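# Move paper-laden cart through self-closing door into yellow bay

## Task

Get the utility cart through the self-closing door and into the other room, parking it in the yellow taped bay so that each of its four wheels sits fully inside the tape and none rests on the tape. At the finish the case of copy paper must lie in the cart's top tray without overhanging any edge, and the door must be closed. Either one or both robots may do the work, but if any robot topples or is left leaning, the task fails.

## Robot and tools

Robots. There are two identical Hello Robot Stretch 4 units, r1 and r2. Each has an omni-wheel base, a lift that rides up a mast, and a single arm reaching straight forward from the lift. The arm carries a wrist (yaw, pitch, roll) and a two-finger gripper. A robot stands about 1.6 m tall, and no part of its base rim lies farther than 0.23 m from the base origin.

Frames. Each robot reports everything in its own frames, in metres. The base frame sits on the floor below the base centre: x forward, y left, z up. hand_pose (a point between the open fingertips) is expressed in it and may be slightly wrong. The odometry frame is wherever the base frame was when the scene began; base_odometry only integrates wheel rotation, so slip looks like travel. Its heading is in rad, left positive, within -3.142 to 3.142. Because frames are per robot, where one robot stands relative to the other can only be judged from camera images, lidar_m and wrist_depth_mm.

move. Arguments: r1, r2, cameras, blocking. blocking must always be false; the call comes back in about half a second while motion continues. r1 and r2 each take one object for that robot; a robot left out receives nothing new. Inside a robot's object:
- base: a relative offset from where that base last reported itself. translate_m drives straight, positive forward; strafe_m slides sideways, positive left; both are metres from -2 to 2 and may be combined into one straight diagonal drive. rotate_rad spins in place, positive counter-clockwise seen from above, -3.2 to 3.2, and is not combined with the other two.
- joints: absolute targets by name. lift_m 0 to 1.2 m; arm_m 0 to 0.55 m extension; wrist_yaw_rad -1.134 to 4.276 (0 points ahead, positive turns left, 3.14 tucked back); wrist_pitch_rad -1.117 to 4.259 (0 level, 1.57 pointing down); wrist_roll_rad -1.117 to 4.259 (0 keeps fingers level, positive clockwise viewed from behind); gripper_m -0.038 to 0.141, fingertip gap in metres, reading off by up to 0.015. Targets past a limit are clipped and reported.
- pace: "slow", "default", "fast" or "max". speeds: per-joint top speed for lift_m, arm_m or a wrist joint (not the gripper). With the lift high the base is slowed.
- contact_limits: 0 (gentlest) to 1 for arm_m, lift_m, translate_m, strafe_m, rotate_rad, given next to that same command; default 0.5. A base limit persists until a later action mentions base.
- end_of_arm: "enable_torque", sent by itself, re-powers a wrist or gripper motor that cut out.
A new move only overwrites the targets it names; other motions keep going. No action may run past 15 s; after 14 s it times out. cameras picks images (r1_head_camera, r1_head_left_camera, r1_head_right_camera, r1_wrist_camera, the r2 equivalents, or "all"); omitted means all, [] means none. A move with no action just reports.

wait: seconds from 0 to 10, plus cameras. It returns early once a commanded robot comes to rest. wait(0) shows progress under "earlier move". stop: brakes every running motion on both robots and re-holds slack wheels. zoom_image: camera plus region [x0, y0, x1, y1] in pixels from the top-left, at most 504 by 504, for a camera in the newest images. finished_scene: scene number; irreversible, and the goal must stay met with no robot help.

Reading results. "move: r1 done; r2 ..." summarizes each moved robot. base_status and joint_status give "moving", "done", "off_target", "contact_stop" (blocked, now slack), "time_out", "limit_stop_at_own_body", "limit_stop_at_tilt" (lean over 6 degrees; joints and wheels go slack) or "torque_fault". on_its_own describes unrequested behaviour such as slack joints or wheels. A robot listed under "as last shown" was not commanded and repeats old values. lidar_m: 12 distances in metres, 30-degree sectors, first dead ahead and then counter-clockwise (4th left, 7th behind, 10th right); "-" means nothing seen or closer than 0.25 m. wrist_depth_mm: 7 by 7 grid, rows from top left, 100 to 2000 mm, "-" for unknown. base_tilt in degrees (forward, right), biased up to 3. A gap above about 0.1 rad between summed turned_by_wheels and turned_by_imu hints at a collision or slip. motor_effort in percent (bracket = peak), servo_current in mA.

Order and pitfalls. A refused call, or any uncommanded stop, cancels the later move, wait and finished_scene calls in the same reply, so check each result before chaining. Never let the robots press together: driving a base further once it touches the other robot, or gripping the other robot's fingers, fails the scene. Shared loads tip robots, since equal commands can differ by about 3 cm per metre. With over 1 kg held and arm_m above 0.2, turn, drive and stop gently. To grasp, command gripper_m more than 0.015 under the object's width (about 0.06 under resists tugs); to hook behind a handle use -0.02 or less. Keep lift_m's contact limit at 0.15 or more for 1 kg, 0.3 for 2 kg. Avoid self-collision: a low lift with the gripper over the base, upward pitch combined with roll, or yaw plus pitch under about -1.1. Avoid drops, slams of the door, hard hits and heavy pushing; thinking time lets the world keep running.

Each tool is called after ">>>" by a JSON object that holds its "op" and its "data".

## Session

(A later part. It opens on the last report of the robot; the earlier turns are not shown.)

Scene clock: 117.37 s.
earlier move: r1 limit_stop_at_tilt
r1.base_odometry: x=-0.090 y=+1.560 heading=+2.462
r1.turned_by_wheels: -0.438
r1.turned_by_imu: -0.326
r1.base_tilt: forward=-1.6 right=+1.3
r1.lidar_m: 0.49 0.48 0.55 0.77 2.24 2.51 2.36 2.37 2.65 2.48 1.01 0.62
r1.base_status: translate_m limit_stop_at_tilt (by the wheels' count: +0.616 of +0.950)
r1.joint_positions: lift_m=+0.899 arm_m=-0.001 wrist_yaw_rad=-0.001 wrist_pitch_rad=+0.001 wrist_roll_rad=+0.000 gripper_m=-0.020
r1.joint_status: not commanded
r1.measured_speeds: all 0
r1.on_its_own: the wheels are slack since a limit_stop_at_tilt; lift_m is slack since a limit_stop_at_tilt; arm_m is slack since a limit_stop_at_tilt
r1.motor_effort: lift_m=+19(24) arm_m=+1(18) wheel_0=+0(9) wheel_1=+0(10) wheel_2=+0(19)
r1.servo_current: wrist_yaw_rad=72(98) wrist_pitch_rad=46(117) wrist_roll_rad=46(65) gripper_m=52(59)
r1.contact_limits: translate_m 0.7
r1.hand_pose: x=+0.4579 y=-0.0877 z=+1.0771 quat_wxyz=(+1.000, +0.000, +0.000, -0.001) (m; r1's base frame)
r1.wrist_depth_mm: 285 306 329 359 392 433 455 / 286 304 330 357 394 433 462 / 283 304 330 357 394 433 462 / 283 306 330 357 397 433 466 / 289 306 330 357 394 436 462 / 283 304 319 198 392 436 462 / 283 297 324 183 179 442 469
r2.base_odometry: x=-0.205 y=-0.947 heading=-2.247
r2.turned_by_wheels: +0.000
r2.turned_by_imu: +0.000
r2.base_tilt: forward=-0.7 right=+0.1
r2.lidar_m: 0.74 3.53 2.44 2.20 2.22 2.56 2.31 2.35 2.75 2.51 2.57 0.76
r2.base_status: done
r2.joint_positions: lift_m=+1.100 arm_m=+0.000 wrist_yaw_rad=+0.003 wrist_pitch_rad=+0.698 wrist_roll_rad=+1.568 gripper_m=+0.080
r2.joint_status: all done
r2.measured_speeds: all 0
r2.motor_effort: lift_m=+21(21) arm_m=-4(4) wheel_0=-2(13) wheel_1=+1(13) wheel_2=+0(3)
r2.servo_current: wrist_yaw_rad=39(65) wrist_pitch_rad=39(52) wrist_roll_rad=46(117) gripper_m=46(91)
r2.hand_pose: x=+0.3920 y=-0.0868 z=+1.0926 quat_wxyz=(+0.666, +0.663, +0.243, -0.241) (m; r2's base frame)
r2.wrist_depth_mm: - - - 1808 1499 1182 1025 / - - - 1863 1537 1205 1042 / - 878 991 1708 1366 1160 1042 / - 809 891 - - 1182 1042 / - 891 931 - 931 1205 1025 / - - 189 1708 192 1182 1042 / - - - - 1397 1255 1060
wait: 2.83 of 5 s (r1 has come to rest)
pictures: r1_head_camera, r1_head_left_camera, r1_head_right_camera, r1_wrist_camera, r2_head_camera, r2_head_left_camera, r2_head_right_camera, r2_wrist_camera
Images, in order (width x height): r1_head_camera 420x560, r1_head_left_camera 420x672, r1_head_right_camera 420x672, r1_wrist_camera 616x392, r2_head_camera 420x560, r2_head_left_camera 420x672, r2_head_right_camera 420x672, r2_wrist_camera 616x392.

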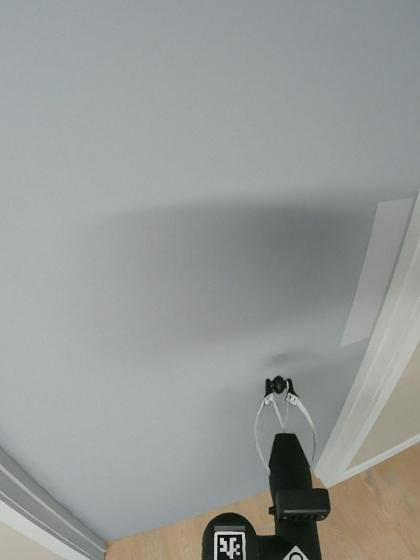

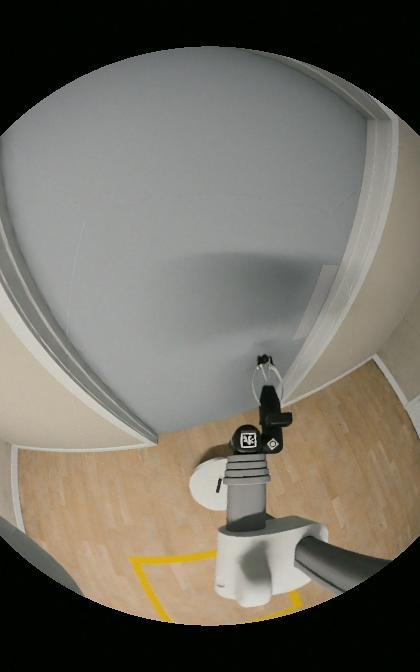

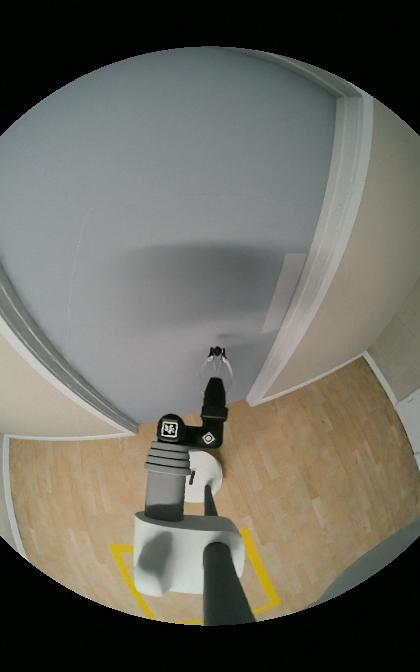

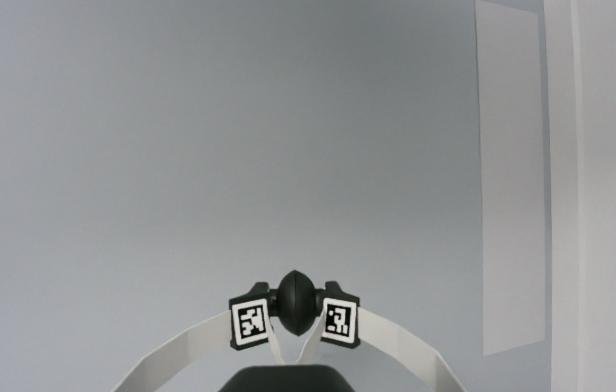

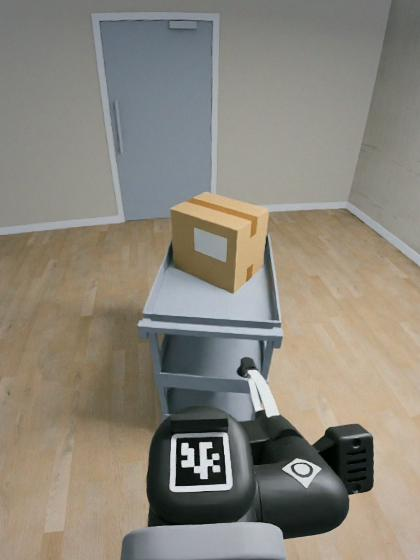

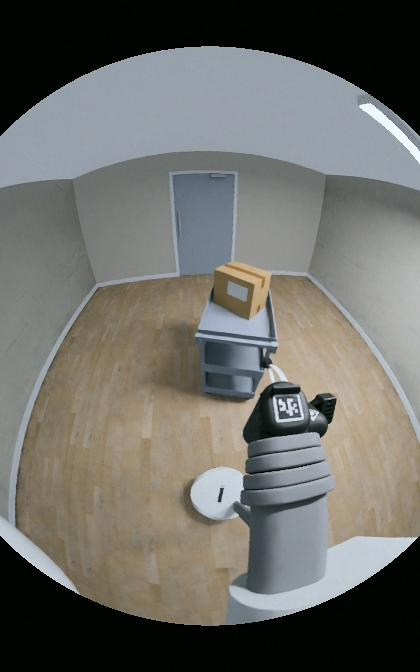

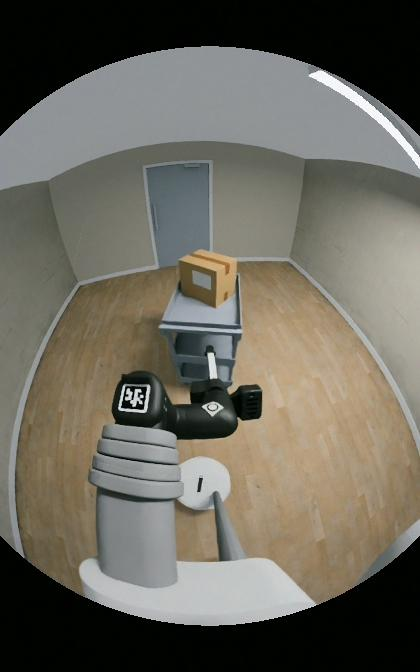

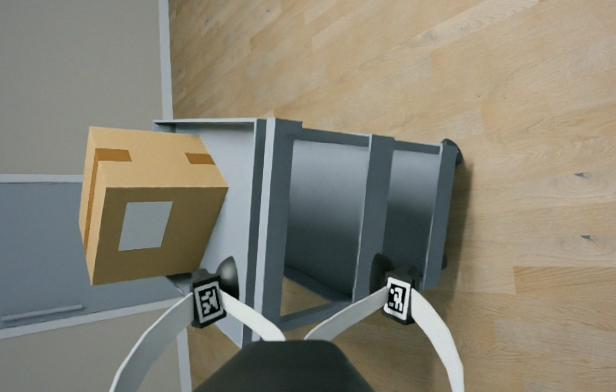

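>>> {"op": "move", "data": {"blocking": false, "r1": {"base":{"translate_m":-0.25},"joints":{"lift_m":0.35,"arm_m":0}}, "cameras": []}}

>>> {"op": "wait", "data": {"seconds": 5, "cameras": []}}

>>> {"op": "move", "data": {"blocking": false, "r1": {"base":{"rotate_rad":0.34}}, "cameras": []}}

>>> {"op": "wait", "data": {"seconds": 3, "cameras": []}}

>>> {"op": "move", "data": {"blocking": false, "r1": {"base":{"strafe_m":-0.2}}, "cameras": []}}

>>> {"op": "wait", "data": {"seconds": 3, "cameras": ["r1_head_camera","r1_wrist_camera","r1_head_left_camera"]}}

Scene clock: 132.03 s.
move: r1 moving
r1.base_odometry: x=-0.066 y=+1.540 heading=+2.461
r1.turned_by_wheels: +0.000
r1.turned_by_imu: -0.001
r1.base_tilt: forward=-1.6 right=+1.3
r1.lidar_m: 0.53 0.53 0.55 0.83 2.22 2.51 2.35 2.34 2.63 2.50 1.04 0.65
r1.base_status: translate_m moving
r1.joint_positions: lift_m=+0.862 arm_m=+0.000 wrist_yaw_rad=-0.001 wrist_pitch_rad=+0.001 wrist_roll_rad=+0.000 gripper_m=-0.020
r1.joint_status: lift_m moving; arm_m moving
r1.measured_speeds: translate_m=-0.122 strafe_m=+0.000 rotate_rad=+0.001 lift_m=-0.146 arm_m=+0.000 wrist_yaw_rad=+0.000 wrist_pitch_rad=+0.000 wrist_roll_rad=+0.000
r1.motor_effort: lift_m=+10(18) arm_m=+5(7) wheel_0=-6(8) wheel_1=-7(7) wheel_2=+8(9)
r1.servo_current: wrist_yaw_rad=39(52) wrist_pitch_rad=46(46) wrist_roll_rad=59(65) gripper_m=39(46)
r1.hand_pose: x=+0.4591 y=-0.0877 z=+1.0397 quat_wxyz=(+1.000, +0.000, +0.000, -0.001) (m; r1's base frame)
r1.wrist_depth_mm: 306 329 349 377 410 445 473 / 307 327 349 375 407 445 469 / 303 325 349 377 410 449 469 / 306 327 349 377 410 445 473 / 306 325 349 375 410 449 473 / 307 325 340 199 410 449 469 / 306 319 183 183 170 455 473
r2: as last shown
r2.base_tilt: forward=-0.7 right=+0.0
r2.lidar_m: 0.74 3.53 2.43 2.19 2.23 2.53 2.31 2.36 2.80 2.53 2.57 0.77
r2.motor_effort: lift_m=+21(21) arm_m=-4(4) wheel_0=-2(2) wheel_1=+1(1) wheel_2=+0(0)
r2.servo_current: wrist_yaw_rad=46(59) wrist_pitch_rad=39(46) wrist_roll_rad=52(59) gripper_m=52(59)
r2.wrist_depth_mm: - - - 1863 1464 1205 1025 / - - - 1863 1430 1205 1025 / - 878 991 1708 1366 1160 1042 / - 820 891 - - 1160 1042 / - 878 931 - 931 1229 1025 / - - 190 1708 192 1182 1042 / - - - - 1397 1229 1042
pictures: none
No camera images: "cameras" was empty.

Scene clock: 134.63 s.
earlier move: r1 done
r1.base_odometry: x=+0.104 y=+1.403 heading=+2.462
r1.turned_by_wheels: +0.000
r1.turned_by_imu: +0.000
r1.base_tilt: forward=-1.6 right=+1.3
r1.lidar_m: 0.74 0.73 0.71 1.20 2.15 2.41 2.15 2.15 2.39 2.56 1.52 0.89
r1.base_status: done
r1.joint_positions: lift_m=+0.350 arm_m=+0.000 wrist_yaw_rad=-0.001 wrist_pitch_rad=+0.001 wrist_roll_rad=+0.000 gripper_m=-0.020
r1.joint_status: all done
r1.measured_speeds: all 0
r1.motor_effort: lift_m=+13(18) arm_m=+5(8) wheel_0=-1(8) wheel_1=+0(8) wheel_2=+0(10)
r1.servo_current: wrist_yaw_rad=39(65) wrist_pitch_rad=39(46) wrist_roll_rad=33(72) gripper_m=46(52)
r1.hand_pose: x=+0.4591 y=-0.0877 z=+0.5285 quat_wxyz=(+1.000, +0.000, +0.000, -0.001) (m; r1's base frame)
r1.wrist_depth_mm: 488 512 549 - - 668 - / 484 512 559 - - 676 - / 484 512 554 - - 683 - / 477 517 544 - - 691 - / 484 517 554 - - 691 - / 488 517 539 198 170 683 - / 484 500 179 146 144 647 -
r2.base_odometry: x=-0.205 y=-0.947 heading=-2.247
r2.turned_by_wheels: +0.000
r2.turned_by_imu: +0.000
r2.base_tilt: forward=-0.7 right=+0.0
r2.lidar_m: 0.74 3.52 2.42 2.18 2.22 2.59 2.33 2.36 2.78 2.52 2.56 0.77
r2.base_status: not commanded
r2.joint_positions: lift_m=+1.100 arm_m=+0.000 wrist_yaw_rad=+0.003 wrist_pitch_rad=+0.698 wrist_roll_rad=+1.568 gripper_m=+0.080
r2.joint_status: not commanded
r2.measured_speeds: all 0
r2.motor_effort: lift_m=+21(21) arm_m=-4(4) wheel_0=-3(3) wheel_1=+1(1) wheel_2=+0(1)
r2.servo_current: wrist_yaw_rad=52(65) wrist_pitch_rad=39(52) wrist_roll_rad=52(59) gripper_m=52(59)
r2.hand_pose: x=+0.3920 y=-0.0868 z=+1.0926 quat_wxyz=(+0.666, +0.663, +0.243, -0.241) (m; r2's base frame)
r2.wrist_depth_mm: - - - 1921 1430 1205 1025 / - - - 1863 1464 1205 1025 / - 878 976 1756 1397 1182 1042 / - 809 891 - - 1182 1025 / - 891 960 - 931 1229 1025 / - - 189 1708 192 1182 1060 / - - - - 1397 1255 1025
wait: 2.60 of 5 s (r1 has come to rest)
pictures: none
No camera images: "cameras" was empty.

Scene clock: 135.13 s.
move: r1 moving
r1.base_odometry: x=+0.104 y=+1.403 heading=+2.698
r1.turned_by_wheels: +0.236
r1.turned_by_imu: +0.238
r1.base_tilt: forward=-1.6 right=+1.3
r1.lidar_m: 0.71 0.73 0.85 1.92 2.20 2.30 2.11 2.19 2.72 2.56 1.06 0.80
r1.base_status: rotate_rad moving
r1.joint_positions: lift_m=+0.350 arm_m=+0.000 wrist_yaw_rad=-0.001 wrist_pitch_rad=+0.001 wrist_roll_rad=+0.000 gripper_m=-0.020
r1.joint_status: not commanded
r1.measured_speeds: translate_m=+0.000 strafe_m=-0.001 rotate_rad=+0.686 lift_m=+0.000 arm_m=+0.000 wrist_yaw_rad=+0.000 wrist_pitch_rad=+0.000 wrist_roll_rad=+0.000
r1.motor_effort: lift_m=+13(13) arm_m=+5(5) wheel_0=-5(10) wheel_1=-3(8) wheel_2=-2(7)
r1.servo_current: wrist_yaw_rad=52(65) wrist_pitch_rad=39(52) wrist_roll_rad=59(59) gripper_m=39(52)
r1.hand_pose: x=+0.4591 y=-0.0877 z=+0.5285 quat_wxyz=(+1.000, +0.000, +0.000, -0.001) (m; r1's base frame)
r1.wrist_depth_mm: 492 504 525 539 549 564 - / 488 504 525 539 554 564 - / 496 508 525 539 559 - - / 496 508 521 544 554 - - / 496 508 525 539 559 - - / 500 508 521 198 564 - - / 492 508 180 180 162 - -
r2: as last shown
r2.base_tilt: forward=-0.7 right=+0.1
r2.lidar_m: 0.74 3.50 2.43 2.19 2.22 2.57 2.32 2.34 2.74 2.52 2.54 0.76
r2.motor_effort: lift_m=+21(21) arm_m=-4(4) wheel_0=-2(3) wheel_1=+1(1) wheel_2=+0(0)
r2.servo_current: wrist_yaw_rad=39(52) wrist_pitch_rad=46(46) wrist_roll_rad=46(59) gripper_m=46(59)
r2.wrist_depth_mm: - - - 1921 1464 1182 1025 / - - - 1863 1464 1205 1042 / - 878 976 1756 1366 1182 1025 / - 809 891 - - 1182 1008 / - 891 946 - 917 1205 1042 / - - 189 1661 192 1182 1042 / - - - - 1397 1255 1042
pictures: none
No camera images: "cameras" was empty.

Scene clock: 135.77 s.
earlier move: r1 done
r1.base_odometry: x=+0.104 y=+1.403 heading=+2.801
r1.turned_by_wheels: +0.103
r1.turned_by_imu: +0.104
r1.base_tilt: forward=-1.6 right=+1.3
r1.lidar_m: 0.73 0.72 0.93 2.14 2.26 2.19 2.11 2.24 2.65 2.56 0.95 0.77
r1.base_status: done
r1.joint_positions: lift_m=+0.350 arm_m=+0.000 wrist_yaw_rad=-0.001 wrist_pitch_rad=+0.001 wrist_roll_rad=+0.000 gripper_m=-0.020
r1.joint_status: not commanded
r1.measured_speeds: all 0
r1.motor_effort: lift_m=+13(13) arm_m=+4(5) wheel_0=-4(10) wheel_1=-2(8) wheel_2=-1(7)
r1.servo_current: wrist_yaw_rad=52(65) wrist_pitch_rad=46(52) wrist_roll_rad=59(65) gripper_m=46(52)
r1.hand_pose: x=+0.4591 y=-0.0877 z=+0.5285 quat_wxyz=(+1.000, +0.000, +0.000, -0.001) (m; r1's base frame)
r1.wrist_depth_mm: 521 525 512 517 517 512 517 / 512 521 517 521 512 517 508 / 521 521 521 517 512 512 512 / 525 525 517 517 521 521 517 / 525 525 521 517 517 521 517 / 521 525 521 198 521 525 521 / 521 521 180 180 163 521 517
r2.base_odometry: x=-0.205 y=-0.947 heading=-2.247
r2.turned_by_wheels: +0.000
r2.turned_by_imu: +0.000
r2.base_tilt: forward=-0.7 right=+0.1
r2.lidar_m: 0.73 3.53 2.40 2.19 2.21 2.59 2.31 2.35 2.78 2.54 2.57 0.76
r2.base_status: not commanded
r2.joint_positions: lift_m=+1.100 arm_m=+0.000 wrist_yaw_rad=+0.003 wrist_pitch_rad=+0.698 wrist_roll_rad=+1.568 gripper_m=+0.080
r2.joint_status: not commanded
r2.measured_speeds: all 0
r2.motor_effort: lift_m=+20(21) arm_m=-4(4) wheel_0=-2(3) wheel_1=+1(1) wheel_2=+0(0)
r2.servo_current: wrist_yaw_rad=46(59) wrist_pitch_rad=39(46) wrist_roll_rad=65(65) gripper_m=52(59)
r2.hand_pose: x=+0.3920 y=-0.0868 z=+1.0926 quat_wxyz=(+0.666, +0.663, +0.243, -0.241) (m; r2's base frame)
r2.wrist_depth_mm: - - - 1863 1464 1182 1008 / - - - 1863 1464 1205 1025 / - 891 991 1708 1397 1160 1042 / - 809 878 - - 1182 1025 / - 878 946 - 917 1205 1025 / - - 190 1708 193 1205 1042 / - - - - 1366 1255 1042
wait: 0.63 of 3 s (r1 has come to rest)
pictures: none
No camera images: "cameras" was empty.

Scene clock: 136.27 s.
move: r1 moving
r1.base_odometry: x=+0.116 y=+1.437 heading=+2.801
r1.turned_by_wheels: +0.000
r1.turned_by_imu: +0.000
r1.base_tilt: forward=-1.5 right=+1.3
r1.lidar_m: 0.70 0.72 0.94 2.19 2.28 2.22 2.12 2.24 2.62 2.53 0.92 0.77
r1.base_status: strafe_m moving
r1.joint_positions: lift_m=+0.350 arm_m=+0.000 wrist_yaw_rad=-0.001 wrist_pitch_rad=+0.001 wrist_roll_rad=+0.000 gripper_m=-0.020
r1.joint_status: not commanded
r1.measured_speeds: translate_m=+0.000 strafe_m=-0.140 rotate_rad=+0.000 lift_m=+0.000 arm_m=+0.000 wrist_yaw_rad=+0.000 wrist_pitch_rad=+0.000 wrist_roll_rad=+0.000
r1.motor_effort: lift_m=+13(13) arm_m=+5(5) wheel_0=+9(9) wheel_1=-9(10) wheel_2=+1(1)
r1.servo_current: wrist_yaw_rad=46(65) wrist_pitch_rad=39(52) wrist_roll_rad=52(59) gripper_m=39(46)
r1.hand_pose: x=+0.4591 y=-0.0877 z=+0.5285 quat_wxyz=(+1.000, +0.000, +0.000, -0.001) (m; r1's base frame)
r1.wrist_depth_mm: 521 517 517 512 517 512 512 / 512 517 517 517 512 512 512 / 521 521 517 521 521 512 517 / 525 525 521 521 521 517 512 / 525 525 521 521 517 521 521 / 525 521 525 198 521 517 517 / 525 525 180 180 162 521 517
r2: as last shown
r2.base_tilt: forward=-0.7 right=+0.0
r2.lidar_m: 0.74 3.52 2.42 2.22 2.22 2.56 2.33 2.34 2.77 2.54 2.59 0.77
r2.motor_effort: lift_m=+21(21) arm_m=-4(4) wheel_0=-3(3) wheel_1=+1(1) wheel_2=+0(0)
r2.servo_current: wrist_yaw_rad=52(52) wrist_pitch_rad=46(46) wrist_roll_rad=59(65) gripper_m=52(52)
r2.wrist_depth_mm: - - - 1863 1430 1229 1025 / - - - 1863 1499 1205 1042 / - 878 1008 1708 1366 1205 1025 / - 820 891 - - 1160 1042 / - 866 946 - 917 1205 1025 / - - 190 1756 193 1182 1042 / - - - - 1336 1229 1042
pictures: none
No camera images: "cameras" was empty.

Scene clock: 137.73 s.
earlier move: r1 done
r1.base_odometry: x=+0.171 y=+1.591 heading=+2.801
r1.turned_by_wheels: +0.000
r1.turned_by_imu: -0.001
r1.base_tilt: forward=-1.6 right=+1.3
r1.lidar_m: 0.71 0.74 0.95 2.35 2.45 2.21 2.11 2.25 2.44 2.36 0.92 0.75
r1.base_status: done
r1.joint_positions: lift_m=+0.350 arm_m=+0.000 wrist_yaw_rad=-0.001 wrist_pitch_rad=+0.001 wrist_roll_rad=+0.000 gripper_m=-0.020
r1.joint_status: not commanded
r1.measured_speeds: all 0
r1.motor_effort: lift_m=+13(13) arm_m=+4(5) wheel_0=+0(11) wheel_1=+1(10) wheel_2=+0(2)
r1.servo_current: wrist_yaw_rad=39(65) wrist_pitch_rad=46(52) wrist_roll_rad=46(65) gripper_m=33(52)
r1.hand_pose: x=+0.4591 y=-0.0877 z=+0.5285 quat_wxyz=(+1.000, +0.000, +0.000, -0.001) (m; r1's base frame)
r1.wrist_depth_mm: 508 508 517 517 512 517 521 / 512 517 525 521 521 517 517 / 517 521 521 521 521 521 521 / 517 517 521 512 517 521 521 / 521 521 521 521 521 521 525 / 512 521 521 198 521 525 525 / 521 521 180 180 161 530 525
r2.base_odometry: x=-0.205 y=-0.947 heading=-2.247
r2.turned_by_wheels: +0.000
r2.turned_by_imu: +0.000
r2.base_tilt: forward=-0.7 right=+0.1
r2.lidar_m: 0.75 3.52 2.45 2.17 2.21 2.55 2.31 2.33 2.75 2.53 2.55 0.76
r2.base_status: not commanded
r2.joint_positions: lift_m=+1.100 arm_m=+0.000 wrist_yaw_rad=+0.003 wrist_pitch_rad=+0.698 wrist_roll_rad=+1.568 gripper_m=+0.080
r2.joint_status: not commanded
r2.measured_speeds: all 0
r2.motor_effort: lift_m=+20(21) arm_m=-4(4) wheel_0=-2(3) wheel_1=+1(1) wheel_2=+0(0)
r2.servo_current: wrist_yaw_rad=46(52) wrist_pitch_rad=33(46) wrist_roll_rad=46(65) gripper_m=52(59)
r2.hand_pose: x=+0.3920 y=-0.0868 z=+1.0926 quat_wxyz=(+0.666, +0.663, +0.243, -0.241) (m; r2's base frame)
r2.wrist_depth_mm: - - - 1921 1499 1182 1025 / - - - 1863 1464 1205 1025 / - 891 991 1756 1397 1138 1042 / - 809 878 - - 1182 1042 / - 891 946 - 931 1255 1042 / - - 190 1708 191 1182 1025 / - - - - 1430 1255 1025
wait: 1.47 of 3 s (r1 has come to rest)
pictures: r1_head_camera, r1_head_left_camera, r1_wrist_camera
Images, in order (width x height): r1_head_camera 420x560, r1_head_left_camera 420x672, r1_wrist_camera 616x392.

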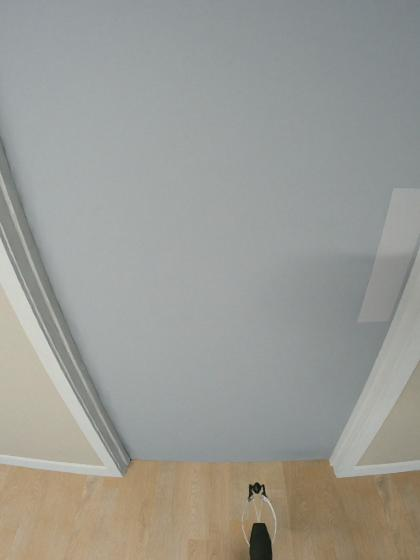

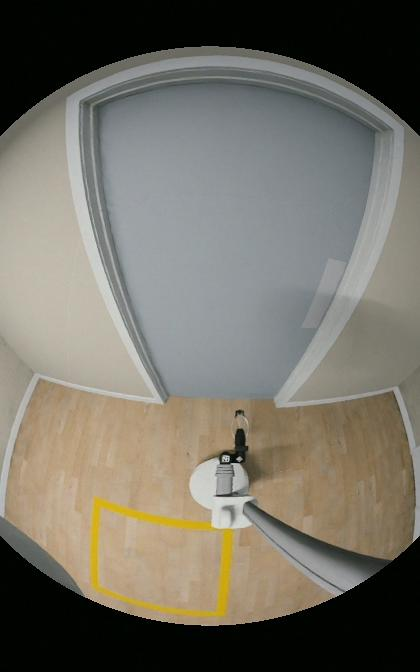

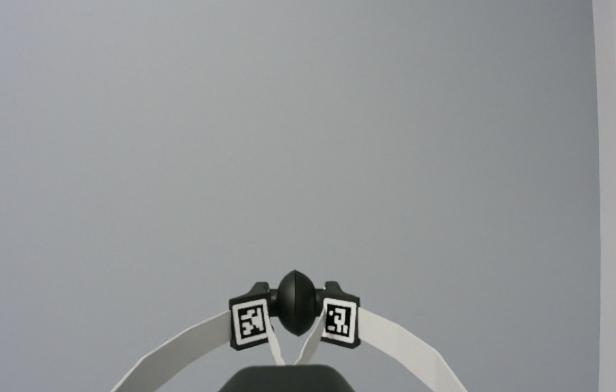

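>>> {"op": "move", "data": {"blocking": false, "r1": {"base":{"strafe_m":-0.2}}, "cameras": []}}

>>> {"op": "wait", "data": {"seconds": 2.5, "cameras": []}}

>>> {"op": "move", "data": {"blocking": false, "r1": {"base":{"translate_m":0.6},"contact_limits":{"translate_m":0.8}}, "cameras": []}}

>>> {"op": "wait", "data": {"seconds": 5, "cameras": ["r1_head_camera","r1_wrist_camera","r1_head_left_camera"]}}

Scene clock: 146.13 s.
move: r1 moving
r1.base_odometry: x=+0.183 y=+1.625 heading=+2.801
r1.turned_by_wheels: +0.000
r1.turned_by_imu: +0.000
r1.base_tilt: forward=-1.6 right=+1.2
r1.lidar_m: 0.72 0.77 0.97 2.40 2.50 2.19 2.12 2.23 2.42 2.34 0.95 0.77
r1.base_status: strafe_m moving
r1.joint_positions: lift_m=+0.350 arm_m=+0.000 wrist_yaw_rad=-0.001 wrist_pitch_rad=+0.001 wrist_roll_rad=+0.000 gripper_m=-0.020
r1.joint_status: not commanded
r1.measured_speeds: translate_m=-0.001 strafe_m=-0.140 rotate_rad=+0.004 lift_m=+0.000 arm_m=+0.000 wrist_yaw_rad=+0.000 wrist_pitch_rad=+0.000 wrist_roll_rad=+0.000
r1.motor_effort: lift_m=+13(13) arm_m=+4(5) wheel_0=+10(11) wheel_1=-10(10) wheel_2=+0(1)
r1.servo_current: wrist_yaw_rad=52(72) wrist_pitch_rad=39(46) wrist_roll_rad=33(59) gripper_m=46(52)
r1.hand_pose: x=+0.4591 y=-0.0877 z=+0.5285 quat_wxyz=(+1.000, +0.000, +0.000, -0.001) (m; r1's base frame)
r1.wrist_depth_mm: 517 521 512 517 517 512 512 / 517 512 517 517 517 521 517 / 517 517 521 517 512 517 517 / 521 521 521 517 512 521 517 / 521 517 517 521 517 525 517 / 521 525 525 198 521 521 525 / 525 525 180 180 162 521 521
r2: as last shown
r2.base_tilt: forward=-0.7 right=+0.0
r2.lidar_m: 0.74 3.52 2.43 2.20 2.24 2.57 2.31 2.35 2.79 2.53 2.55 0.76
r2.motor_effort: lift_m=+21(21) arm_m=-4(4) wheel_0=-2(3) wheel_1=+1(1) wheel_2=+0(0)
r2.servo_current: wrist_yaw_rad=52(52) wrist_pitch_rad=39(46) wrist_roll_rad=59(59) gripper_m=46(59)
r2.wrist_depth_mm: - - - 1808 1464 1205 1025 / - - - 1921 1464 1182 1008 / - 866 976 1756 1366 1182 1025 / - 809 904 - - 1182 1025 / - 878 931 - 917 1205 1025 / - - 190 1756 193 1160 1025 / - - - - 1397 1229 1042
pictures: none
No camera images: "cameras" was empty.

Scene clock: 147.60 s.
earlier move: r1 done
r1.base_odometry: x=+0.238 y=+1.780 heading=+2.801
r1.turned_by_wheels: +0.000
r1.turned_by_imu: -0.001
r1.base_tilt: forward=-1.6 right=+1.3
r1.lidar_m: 0.71 0.76 0.91 2.54 2.67 2.22 2.12 2.25 2.25 2.17 0.94 0.72
r1.base_status: done
r1.joint_positions: lift_m=+0.350 arm_m=+0.000 wrist_yaw_rad=-0.001 wrist_pitch_rad=+0.001 wrist_roll_rad=+0.000 gripper_m=-0.020
r1.joint_status: not commanded
r1.measured_speeds: all 0
r1.motor_effort: lift_m=+13(13) arm_m=+5(5) wheel_0=+2(11) wheel_1=+1(10) wheel_2=+0(1)
r1.servo_current: wrist_yaw_rad=59(72) wrist_pitch_rad=39(52) wrist_roll_rad=52(65) gripper_m=46(52)
r1.hand_pose: x=+0.4591 y=-0.0877 z=+0.5285 quat_wxyz=(+1.000, +0.000, +0.000, -0.001) (m; r1's base frame)
r1.wrist_depth_mm: 517 512 508 517 512 480 - / 517 517 517 512 517 484 - / 521 517 517 521 521 480 - / 521 521 521 517 521 492 - / 517 517 521 517 517 496 - / 521 521 521 198 521 500 - / 521 521 180 180 162 436 -
r2.base_odometry: x=-0.205 y=-0.947 heading=-2.247
r2.turned_by_wheels: +0.000
r2.turned_by_imu: +0.000
r2.base_tilt: forward=-0.7 right=+0.1
r2.lidar_m: 0.74 3.53 2.41 2.19 2.24 2.56 2.31 2.35 2.77 2.53 2.59 0.75
r2.base_status: not commanded
r2.joint_positions: lift_m=+1.100 arm_m=+0.000 wrist_yaw_rad=+0.003 wrist_pitch_rad=+0.698 wrist_roll_rad=+1.568 gripper_m=+0.080
r2.joint_status: not commanded
r2.measured_speeds: all 0
r2.motor_effort: lift_m=+21(21) arm_m=-4(4) wheel_0=-2(3) wheel_1=+1(1) wheel_2=+0(1)
r2.servo_current: wrist_yaw_rad=59(65) wrist_pitch_rad=39(46) wrist_roll_rad=59(65) gripper_m=46(59)
r2.hand_pose: x=+0.3920 y=-0.0868 z=+1.0926 quat_wxyz=(+0.666, +0.663, +0.243, -0.241) (m; r2's base frame)
r2.wrist_depth_mm: - - - 1863 1430 1182 1042 / - - - 1921 1464 1205 1025 / - 878 976 1708 1366 1160 1025 / - 809 891 - - 1182 1042 / - 878 946 - 931 1205 1042 / - - 190 1708 193 1160 1025 / - - - - 1397 1255 1042
wait: 1.47 of 2.5 s (r1 has come to rest)
pictures: none
No camera images: "cameras" was empty.

Scene clock: 148.10 s.
move: r1 moving
r1.base_odometry: x=+0.209 y=+1.790 heading=+2.802
r1.turned_by_wheels: +0.000
r1.turned_by_imu: +0.000
r1.base_tilt: forward=-1.6 right=+1.2
r1.lidar_m: 0.69 0.74 0.93 2.53 2.65 2.24 2.14 2.25 2.26 2.17 0.88 0.67
r1.base_status: translate_m moving
r1.joint_positions: lift_m=+0.350 arm_m=+0.000 wrist_yaw_rad=-0.001 wrist_pitch_rad=+0.001 wrist_roll_rad=+0.000 gripper_m=-0.020
r1.joint_status: not commanded
r1.measured_speeds: translate_m=+0.121 strafe_m=+0.000 rotate_rad=+0.002 lift_m=+0.000 arm_m=+0.000 wrist_yaw_rad=+0.000 wrist_pitch_rad=+0.000 wrist_roll_rad=+0.000
r1.motor_effort: lift_m=+13(13) arm_m=+4(5) wheel_0=+10(10) wheel_1=+6(8) wheel_2=-9(9)
r1.servo_current: wrist_yaw_rad=39(65) wrist_pitch_rad=46(52) wrist_roll_rad=46(59) gripper_m=39(46)
r1.contact_limits: translate_m 0.8
r1.hand_pose: x=+0.4591 y=-0.0877 z=+0.5285 quat_wxyz=(+1.000, +0.000, +0.000, -0.001) (m; r1's base frame)
r1.wrist_depth_mm: 484 492 488 488 492 455 - / 488 488 488 492 492 455 - / 488 488 492 492 488 455 - / 484 488 492 488 496 459 - / 492 492 492 492 492 459 - / 492 496 492 198 496 462 - / 492 496 180 180 163 421 -
r2: as last shown
r2.lidar_m: 0.75 3.53 2.40 2.19 2.22 2.53 2.31 2.36 2.76 2.53 2.58 0.77
r2.motor_effort: lift_m=+20(21) arm_m=-4(4) wheel_0=-2(3) wheel_1=+1(1) wheel_2=+0(0)
r2.servo_current: wrist_yaw_rad=46(52) wrist_pitch_rad=39(46) wrist_roll_rad=39(52) gripper_m=52(59)
r2.wrist_depth_mm: - - - 1863 1499 1182 1008 / - - - 1863 1430 1182 1025 / - 878 976 1756 1366 1160 1025 / - 809 878 - - 1182 1042 / - 891 946 - 931 1205 1042 / - - 189 1708 192 1182 1060 / - - - - 1397 1229 1025
pictures: none
No camera images: "cameras" was empty.

Scene clock: 151.10 s.
earlier move: r1 done
r1.base_odometry: x=-0.327 y=+1.980 heading=+2.801
r1.turned_by_wheels: -0.001
r1.turned_by_imu: +0.037
r1.base_tilt: forward=-1.6 right=+1.3
r1.lidar_m: 0.36 0.37 0.43 0.66 2.66 2.79 2.72 2.88 2.29 0.34 0.33 0.46
r1.base_status: done
r1.joint_positions: lift_m=+0.350 arm_m=+0.000 wrist_yaw_rad=-0.013 wrist_pitch_rad=+0.002 wrist_roll_rad=+0.000 gripper_m=-0.020
r1.joint_status: not commanded
r1.measured_speeds: all 0
r1.motor_effort: lift_m=+14(14) arm_m=+7(20) wheel_0=+4(12) wheel_1=+3(15) wheel_2=-12(30)
r1.servo_current: wrist_yaw_rad=78(91) wrist_pitch_rad=46(52) wrist_roll_rad=52(72) gripper_m=39(52)
r1.contact_limits: translate_m 0.8
r1.hand_pose: x=+0.4578 y=-0.0912 z=+0.5280 quat_wxyz=(+1.000, +0.000, +0.001, -0.007) (m; r1's base frame)
r1.wrist_depth_mm: 185 198 215 235 260 291 - / 182 198 216 236 262 291 - / 186 199 217 236 260 291 - / 185 200 216 236 262 291 - / 186 199 216 237 262 291 - / 183 199 208 198 258 293 1661 / 184 195 211 184 172 298 1160
r2.base_odometry: x=-0.205 y=-0.947 heading=-2.247
r2.turned_by_wheels: +0.000
r2.turned_by_imu: +0.000
r2.base_tilt: forward=-0.7 right=+0.0
r2.lidar_m: 0.70 3.49 2.44 2.18 2.21 2.59 2.33 2.34 2.78 2.54 2.57 0.77
r2.base_status: not commanded
r2.joint_positions: lift_m=+1.100 arm_m=+0.000 wrist_yaw_rad=+0.003 wrist_pitch_rad=+0.698 wrist_roll_rad=+1.568 gripper_m=+0.080
r2.joint_status: not commanded
r2.measured_speeds: all 0
r2.motor_effort: lift_m=+20(21) arm_m=-4(4) wheel_0=-2(3) wheel_1=+1(1) wheel_2=+0(1)
r2.servo_current: wrist_yaw_rad=52(65) wrist_pitch_rad=46(46) wrist_roll_rad=33(65) gripper_m=59(59)
r2.hand_pose: x=+0.3920 y=-0.0868 z=+1.0926 quat_wxyz=(+0.666, +0.663, +0.243, -0.241) (m; r2's base frame)
r2.wrist_depth_mm: - - - 1863 1464 1205 1025 / - - - 1863 1464 1205 1025 / - 891 976 1708 1366 1182 1025 / - 820 891 - - 1205 1042 / - 866 946 - 931 1205 1042 / - - 190 1708 192 1182 1042 / - - - - 1397 1255 1042
wait: 3.00 of 5 s (r1 has come to rest)
pictures: r1_head_camera, r1_head_left_camera, r1_wrist_camera
Images, in order (width x height): r1_head_camera 420x560, r1_head_left_camera 420x672, r1_wrist_camera 616x392.

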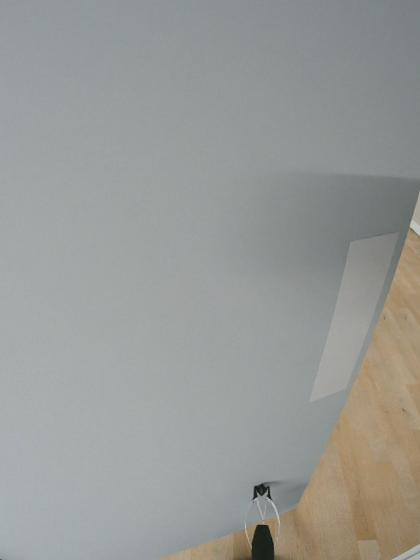

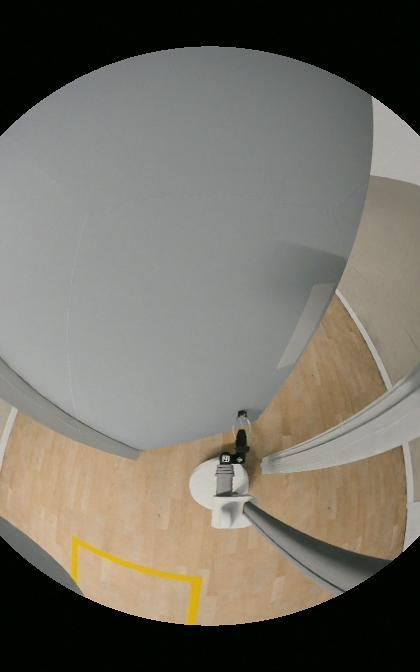

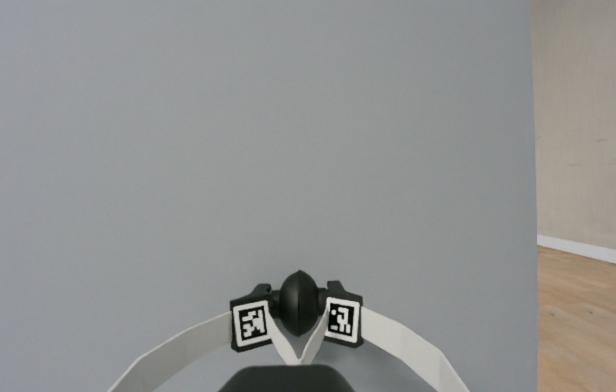

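>>> {"op": "move", "data": {"blocking": false, "r1": {"base":{"translate_m":0.3,"strafe_m":0.08},"contact_limits":{"translate_m":0.8,"strafe_m":0.8}}, "cameras": []}}

>>> {"op": "wait", "data": {"seconds": 4, "cameras": ["r1_head_camera","r1_wrist_camera","r1_head_left_camera","r1_head_right_camera"]}}

r1: "contact_limits": translate_m and strafe_m are given together and make one move, which takes one limit: state it under one of them only
Scene clock: 154.90 s.
r1.base_odometry: x=-0.327 y=+1.980 heading=+2.801
r1.turned_by_wheels: +0.000
r1.turned_by_imu: +0.000
r1.base_tilt: forward=-1.6 right=+1.2
r1.lidar_m: 0.38 0.36 0.42 0.66 2.65 2.78 2.72 2.89 2.27 0.31 0.33 0.48
r1.base_status: done
r1.joint_positions: lift_m=+0.350 arm_m=+0.000 wrist_yaw_rad=-0.013 wrist_pitch_rad=+0.002 wrist_roll_rad=+0.000 gripper_m=-0.020
r1.joint_status: not commanded
r1.measured_speeds: all 0
r1.motor_effort: lift_m=+14(14) arm_m=+7(20) wheel_0=+4(12) wheel_1=+3(15) wheel_2=-12(30)
r1.servo_current: wrist_yaw_rad=78(91) wrist_pitch_rad=33(52) wrist_roll_rad=46(72) gripper_m=39(52)
r1.contact_limits: translate_m 0.8
r1.hand_pose: x=+0.4578 y=-0.0912 z=+0.5280 quat_wxyz=(+1.000, +0.000, +0.001, -0.007) (m; r1's base frame)
r1.wrist_depth_mm: 185 198 216 236 259 293 - / 183 198 216 235 260 293 - / 185 198 217 235 262 291 - / 185 199 216 236 260 290 - / 187 199 216 236 263 293 - / 183 200 209 197 258 291 1708 / 184 195 211 184 173 297 1160
r2.base_odometry: x=-0.205 y=-0.947 heading=-2.247
r2.turned_by_wheels: +0.000
r2.turned_by_imu: +0.000
r2.base_tilt: forward=-0.7 right=+0.0
r2.lidar_m: 0.73 3.53 2.44 2.18 2.25 2.56 2.32 2.34 2.76 2.53 2.56 0.77
r2.base_status: not commanded
r2.joint_positions: lift_m=+1.100 arm_m=+0.000 wrist_yaw_rad=+0.003 wrist_pitch_rad=+0.698 wrist_roll_rad=+1.568 gripper_m=+0.080
r2.joint_status: not commanded
r2.measured_speeds: all 0
r2.motor_effort: lift_m=+21(21) arm_m=-4(4) wheel_0=-2(3) wheel_1=+1(1) wheel_2=+0(1)
r2.servo_current: wrist_yaw_rad=46(65) wrist_pitch_rad=39(46) wrist_roll_rad=52(65) gripper_m=52(59)
r2.hand_pose: x=+0.3920 y=-0.0868 z=+1.0926 quat_wxyz=(+0.666, +0.663, +0.243, -0.241) (m; r2's base frame)
r2.wrist_depth_mm: - - - 1921 1464 1182 1008 / - - - 1863 1464 1182 1008 / - 866 991 1756 1366 1182 1025 / - 809 878 - - 1205 1025 / - 878 946 - 931 1205 1042 / - - 189 1661 192 1160 1042 / - - - - 1397 1229 1042
pictures: none

not run: a call was refused earlier in this reply.

>>> {"op": "move", "data": {"blocking": false, "r1": {"base":{"translate_m":0.3,"strafe_m":0.08},"contact_limits":{"translate_m":0.8}}, "cameras": []}}

>>> {"op": "wait", "data": {"seconds": 4, "cameras": ["r1_head_camera","r1_wrist_camera","r1_head_left_camera","r1_head_right_camera"]}}

Scene clock: 158.83 s.
move: r1 moving
r1.base_odometry: x=-0.359 y=+1.982 heading=+2.800
r1.turned_by_wheels: -0.001
r1.turned_by_imu: -0.001
r1.base_tilt: forward=-1.6 right=+1.3
r1.lidar_m: 0.36 0.35 0.41 0.62 2.65 2.83 2.76 2.94 2.28 0.33 0.33 0.45
r1.base_status: translate_m moving; strafe_m moving
r1.joint_positions: lift_m=+0.350 arm_m=+0.000 wrist_yaw_rad=-0.013 wrist_pitch_rad=+0.002 wrist_roll_rad=+0.000 gripper_m=-0.020
r1.joint_status: not commanded
r1.measured_speeds: translate_m=+0.120 strafe_m=+0.035 rotate_rad=-0.006 lift_m=+0.000 arm_m=+0.000 wrist_yaw_rad=+0.000 wrist_pitch_rad=+0.000 wrist_roll_rad=+0.000
r1.motor_effort: lift_m=+14(14) arm_m=+7(8) wheel_0=+6(9) wheel_1=+10(11) wheel_2=-23(24)
r1.servo_current: wrist_yaw_rad=85(85) wrist_pitch_rad=46(52) wrist_roll_rad=39(59) gripper_m=39(46)
r1.contact_limits: translate_m 0.8
r1.hand_pose: x=+0.4578 y=-0.0912 z=+0.5280 quat_wxyz=(+1.000, +0.000, +0.001, -0.007) (m; r1's base frame)
r1.wrist_depth_mm: 180 195 214 236 263 293 - / 179 195 213 236 264 298 - / 179 195 215 236 262 297 - / 182 196 214 236 263 300 - / 182 196 214 236 264 297 - / 179 196 206 198 259 300 1661 / 179 190 208 182 252 312 1229
r2.base_odometry: x=-0.205 y=-0.947 heading=-2.247
r2.turned_by_wheels: +0.000
r2.turned_by_imu: +0.000
r2.base_tilt: forward=-0.6 right=+0.1
r2.lidar_m: 0.74 3.52 2.41 2.20 2.21 2.56 2.33 2.37 2.76 2.54 2.55 0.74
r2.base_status: not commanded
r2.joint_positions: lift_m=+1.100 arm_m=+0.000 wrist_yaw_rad=+0.003 wrist_pitch_rad=+0.698 wrist_roll_rad=+1.568 gripper_m=+0.080
r2.joint_status: not commanded
r2.measured_speeds: all 0
r2.motor_effort: lift_m=+21(21) arm_m=-4(4) wheel_0=-2(3) wheel_1=+1(2) wheel_2=+0(0)
r2.servo_current: wrist_yaw_rad=52(65) wrist_pitch_rad=39(39) wrist_roll_rad=46(59) gripper_m=52(52)
r2.hand_pose: x=+0.3920 y=-0.0868 z=+1.0926 quat_wxyz=(+0.666, +0.663, +0.243, -0.241) (m; r2's base frame)
r2.wrist_depth_mm: - - - 1863 1499 1205 1025 / - - - 1863 1464 1160 1025 / - 878 991 1756 1336 1160 1025 / - 809 891 - - 1182 1060 / - 891 960 - 931 1205 1060 / - - 190 1708 193 1182 1042 / - - - - 1366 1255 1042
pictures: none
No camera images: "cameras" was empty.

Scene clock: 160.80 s.
earlier move: r1 done
r1.base_odometry: x=-0.636 y=+2.005 heading=+2.800
r1.turned_by_wheels: +0.000
r1.turned_by_imu: -0.003
r1.base_tilt: forward=-1.6 right=+1.3
r1.lidar_m: 0.29 0.25 0.26 0.34 0.60 3.10 3.02 3.17 0.40 0.41 2.41 0.49
r1.base_status: done
r1.joint_positions: lift_m=+0.350 arm_m=+0.000 wrist_yaw_rad=-0.013 wrist_pitch_rad=+0.002 wrist_roll_rad=+0.000 gripper_m=-0.020
r1.joint_status: not commanded
r1.measured_speeds: all 0
r1.motor_effort: lift_m=+14(14) arm_m=+8(8) wheel_0=-2(9) wheel_1=+1(12) wheel_2=-11(26)
r1.servo_current: wrist_yaw_rad=85(91) wrist_pitch_rad=39(52) wrist_roll_rad=59(65) gripper_m=39(52)
r1.contact_limits: translate_m 0.8
r1.hand_pose: x=+0.4578 y=-0.0912 z=+0.5280 quat_wxyz=(+1.000, +0.000, +0.001, -0.007) (m; r1's base frame)
r1.wrist_depth_mm: 145 168 198 241 294 - - / 145 168 198 239 296 - - / 143 169 200 241 297 - - / 151 168 200 242 297 - - / 145 173 200 242 296 - - / 145 168 189 198 181 1808 1808 / 148 168 169 181 289 134 1281
r2.base_odometry: x=-0.205 y=-0.947 heading=-2.247
r2.turned_by_wheels: +0.000
r2.turned_by_imu: +0.000
r2.base_tilt: forward=-0.7 right=+0.0
r2.lidar_m: 0.73 3.52 2.43 2.21 2.21 2.57 2.32 2.33 2.77 2.52 2.56 0.77
r2.base_status: not commanded
r2.joint_positions: lift_m=+1.100 arm_m=+0.000 wrist_yaw_rad=+0.003 wrist_pitch_rad=+0.698 wrist_roll_rad=+1.568 gripper_m=+0.080
r2.joint_status: not commanded
r2.measured_speeds: all 0
r2.motor_effort: lift_m=+21(21) arm_m=-4(4) wheel_0=-2(3) wheel_1=+1(2) wheel_2=+0(0)
r2.servo_current: wrist_yaw_rad=46(65) wrist_pitch_rad=39(46) wrist_roll_rad=39(65) gripper_m=52(59)
r2.hand_pose: x=+0.3920 y=-0.0868 z=+1.0926 quat_wxyz=(+0.666, +0.663, +0.243, -0.241) (m; r2's base frame)
r2.wrist_depth_mm: - - - 1808 1430 1205 1025 / - - - 1863 1499 1205 1042 / - 878 991 1708 1397 1182 1060 / - 809 891 - - 1160 1042 / - 878 946 - 931 1182 1025 / - - 189 1708 192 1160 1042 / - - - - 1397 1255 1025
wait: 1.97 of 4 s (r1 has come to rest)
pictures: r1_head_camera, r1_head_left_camera, r1_head_right_camera, r1_wrist_camera
Images, in order (width x height): r1_head_camera 420x560, r1_head_left_camera 420x672, r1_head_right_camera 420x672, r1_wrist_camera 616x392.

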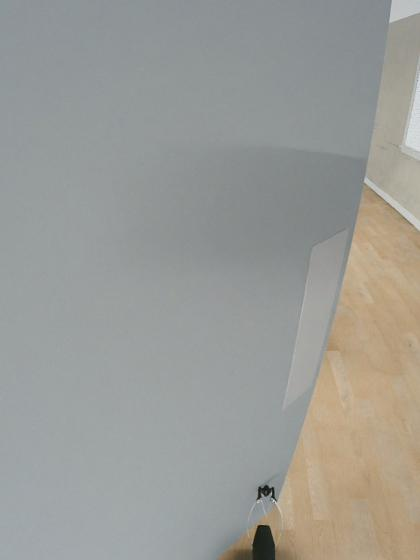

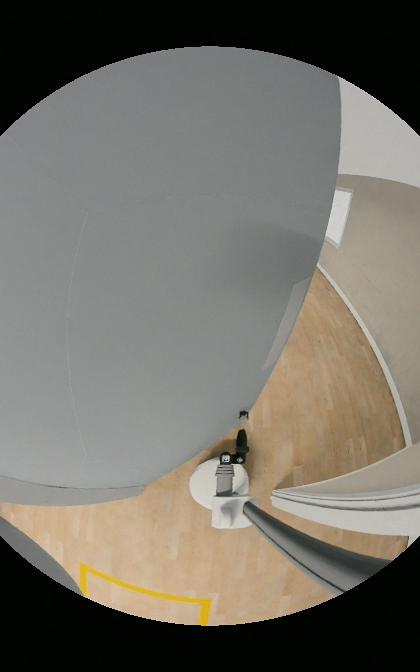

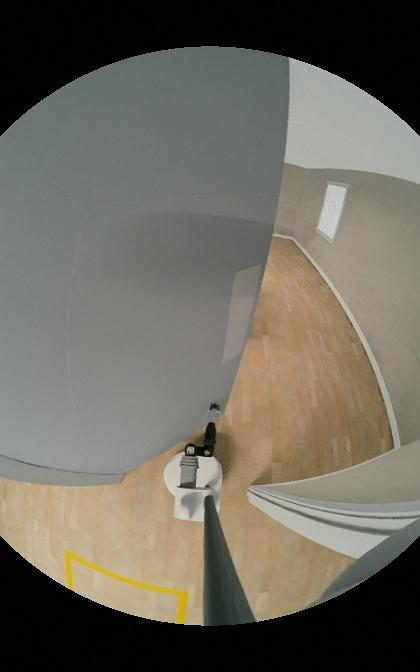

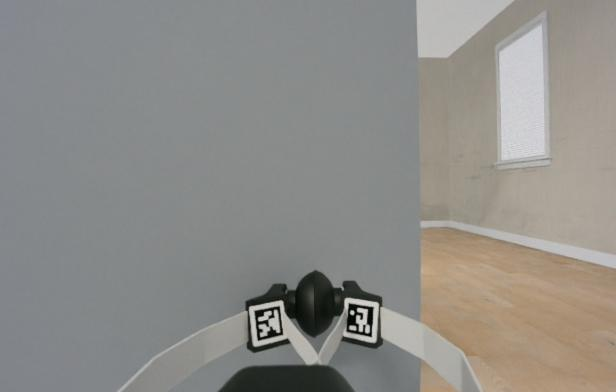

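>>> {"op": "move", "data": {"blocking": false, "r1": {"base":{"translate_m":0.3,"strafe_m":0.05},"contact_limits":{"translate_m":0.8}}, "cameras": []}}

>>> {"op": "wait", "data": {"seconds": 4, "cameras": ["r1_head_camera","r1_wrist_camera","r1_head_left_camera","r1_head_right_camera"]}}

Scene clock: 168.67 s.
move: r1 moving
r1.base_odometry: x=-0.667 y=+2.011 heading=+2.799
r1.turned_by_wheels: -0.001
r1.turned_by_imu: -0.002
r1.base_tilt: forward=-1.6 right=+1.3
r1.lidar_m: 0.29 0.25 0.25 0.31 0.57 3.13 3.06 3.16 0.43 0.48 2.40 0.47
r1.base_status: translate_m moving; strafe_m moving
r1.joint_positions: lift_m=+0.350 arm_m=+0.000 wrist_yaw_rad=-0.015 wrist_pitch_rad=+0.002 wrist_roll_rad=+0.000 gripper_m=-0.020
r1.joint_status: not commanded
r1.measured_speeds: translate_m=+0.122 strafe_m=+0.021 rotate_rad=-0.001 lift_m=+0.000 arm_m=+0.000 wrist_yaw_rad=+0.000 wrist_pitch_rad=+0.000 wrist_roll_rad=+0.000
r1.motor_effort: lift_m=+14(14) arm_m=+8(8) wheel_0=-2(3) wheel_1=+6(9) wheel_2=-24(25)
r1.servo_current: wrist_yaw_rad=104(104) wrist_pitch_rad=39(52) wrist_roll_rad=65(65) gripper_m=46(46)
r1.contact_limits: translate_m 0.8
r1.hand_pose: x=+0.4576 y=-0.0917 z=+0.5280 quat_wxyz=(+1.000, +0.000, +0.001, -0.007) (m; r1's base frame)
r1.wrist_depth_mm: 139 166 193 237 296 - - / 139 166 193 237 294 - - / 140 162 200 237 309 - - / 145 163 192 237 294 - - / 139 163 193 237 309 - - / 139 163 183 197 182 1756 1808 / 142 156 164 155 296 1098 1308
r2: as last shown
r2.base_tilt: forward=-0.7 right=+0.1
r2.lidar_m: 0.75 3.50 2.43 2.21 2.21 2.57 2.32 2.35 2.78 2.53 2.55 0.77
r2.motor_effort: lift_m=+20(21) arm_m=-4(4) wheel_0=-2(2) wheel_1=+1(1) wheel_2=+0(0)
r2.servo_current: wrist_yaw_rad=33(59) wrist_pitch_rad=39(46) wrist_roll_rad=39(52) gripper_m=46(52)
r2.wrist_depth_mm: - - - 1863 1464 1182 1025 / - - - 1863 1464 1182 1025 / - 878 976 1756 1366 1182 1042 / - 798 891 - - 1160 1025 / - 878 931 - 931 1205 1025 / - - 189 1661 193 1182 1025 / - - - - 1397 1229 1042
pictures: none
No camera images: "cameras" was empty.

Scene clock: 170.63 s.
earlier move: r1 done
r1.base_odometry: x=-0.935 y=+2.058 heading=+2.801
r1.turned_by_wheels: +0.002
r1.turned_by_imu: -0.001
r1.base_tilt: forward=-1.6 right=+1.3
r1.lidar_m: 0.27 0.25 - 0.25 0.31 3.40 3.35 0.63 0.62 1.72 2.45 3.48
r1.base_status: done
r1.joint_positions: lift_m=+0.350 arm_m=+0.000 wrist_yaw_rad=-0.003 wrist_pitch_rad=+0.002 wrist_roll_rad=+0.000 gripper_m=-0.020
r1.joint_status: not commanded
r1.measured_speeds: all 0
r1.motor_effort: lift_m=+15(15) arm_m=+5(8) wheel_0=+3(6) wheel_1=+8(11) wheel_2=-4(25)
r1.servo_current: wrist_yaw_rad=26(104) wrist_pitch_rad=46(52) wrist_roll_rad=65(65) gripper_m=33(46)
r1.contact_limits: translate_m 0.8
r1.hand_pose: x=+0.4590 y=-0.0882 z=+0.5280 quat_wxyz=(+1.000, +0.000, +0.001, -0.001) (m; r1's base frame)
r1.wrist_depth_mm: 143 180 212 - - - - / 144 175 211 - - - - / 144 175 213 - - - - / 156 175 213 - - - - / 144 180 213 - - - - / 143 180 197 193 1863 1863 1756 / 147 164 198 183 161 1255 1281
r2.base_odometry: x=-0.205 y=-0.947 heading=-2.247
r2.turned_by_wheels: +0.000
r2.turned_by_imu: +0.000
r2.base_tilt: forward=-0.7 right=+0.0
r2.lidar_m: 0.75 3.50 2.42 2.19 2.23 2.56 2.32 2.36 2.78 2.52 2.55 0.77
r2.base_status: not commanded
r2.joint_positions: lift_m=+1.100 arm_m=+0.000 wrist_yaw_rad=+0.003 wrist_pitch_rad=+0.698 wrist_roll_rad=+1.568 gripper_m=+0.080
r2.joint_status: not commanded
r2.measured_speeds: all 0
r2.motor_effort: lift_m=+20(21) arm_m=-4(4) wheel_0=-2(3) wheel_1=+1(1) wheel_2=+0(1)
r2.servo_current: wrist_yaw_rad=46(65) wrist_pitch_rad=39(46) wrist_roll_rad=59(59) gripper_m=52(59)
r2.hand_pose: x=+0.3920 y=-0.0868 z=+1.0926 quat_wxyz=(+0.666, +0.663, +0.243, -0.241) (m; r2's base frame)
r2.wrist_depth_mm: - - - 1863 1464 1182 1025 / - - - 1921 1464 1182 1025 / - 878 976 1756 1366 1160 1025 / - 809 891 - - 1182 1042 / - 878 960 - 917 1229 1042 / - - 189 1661 192 1182 1025 / - - - - 1397 1255 1042
wait: 1.97 of 4 s (r1 has come to rest)
pictures: r1_head_camera, r1_head_left_camera, r1_head_right_camera, r1_wrist_camera
Images, in order (width x height): r1_head_camera 420x560, r1_head_left_camera 420x672, r1_head_right_camera 420x672, r1_wrist_camera 616x392.

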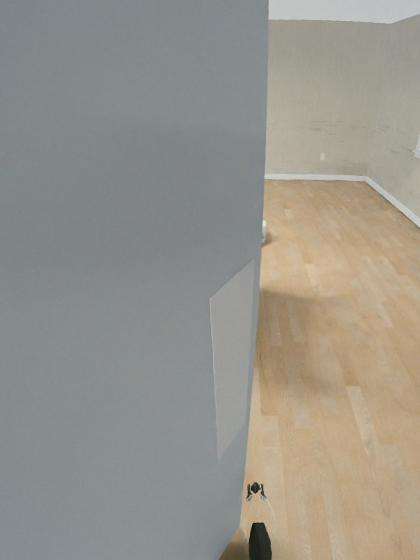

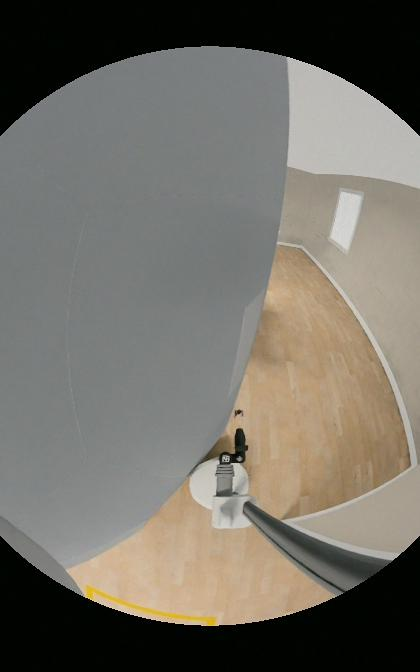

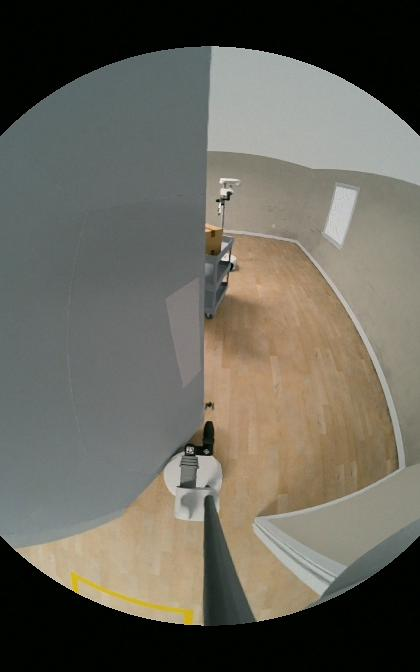

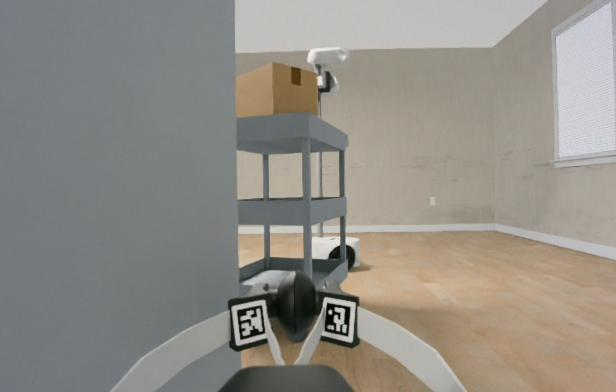

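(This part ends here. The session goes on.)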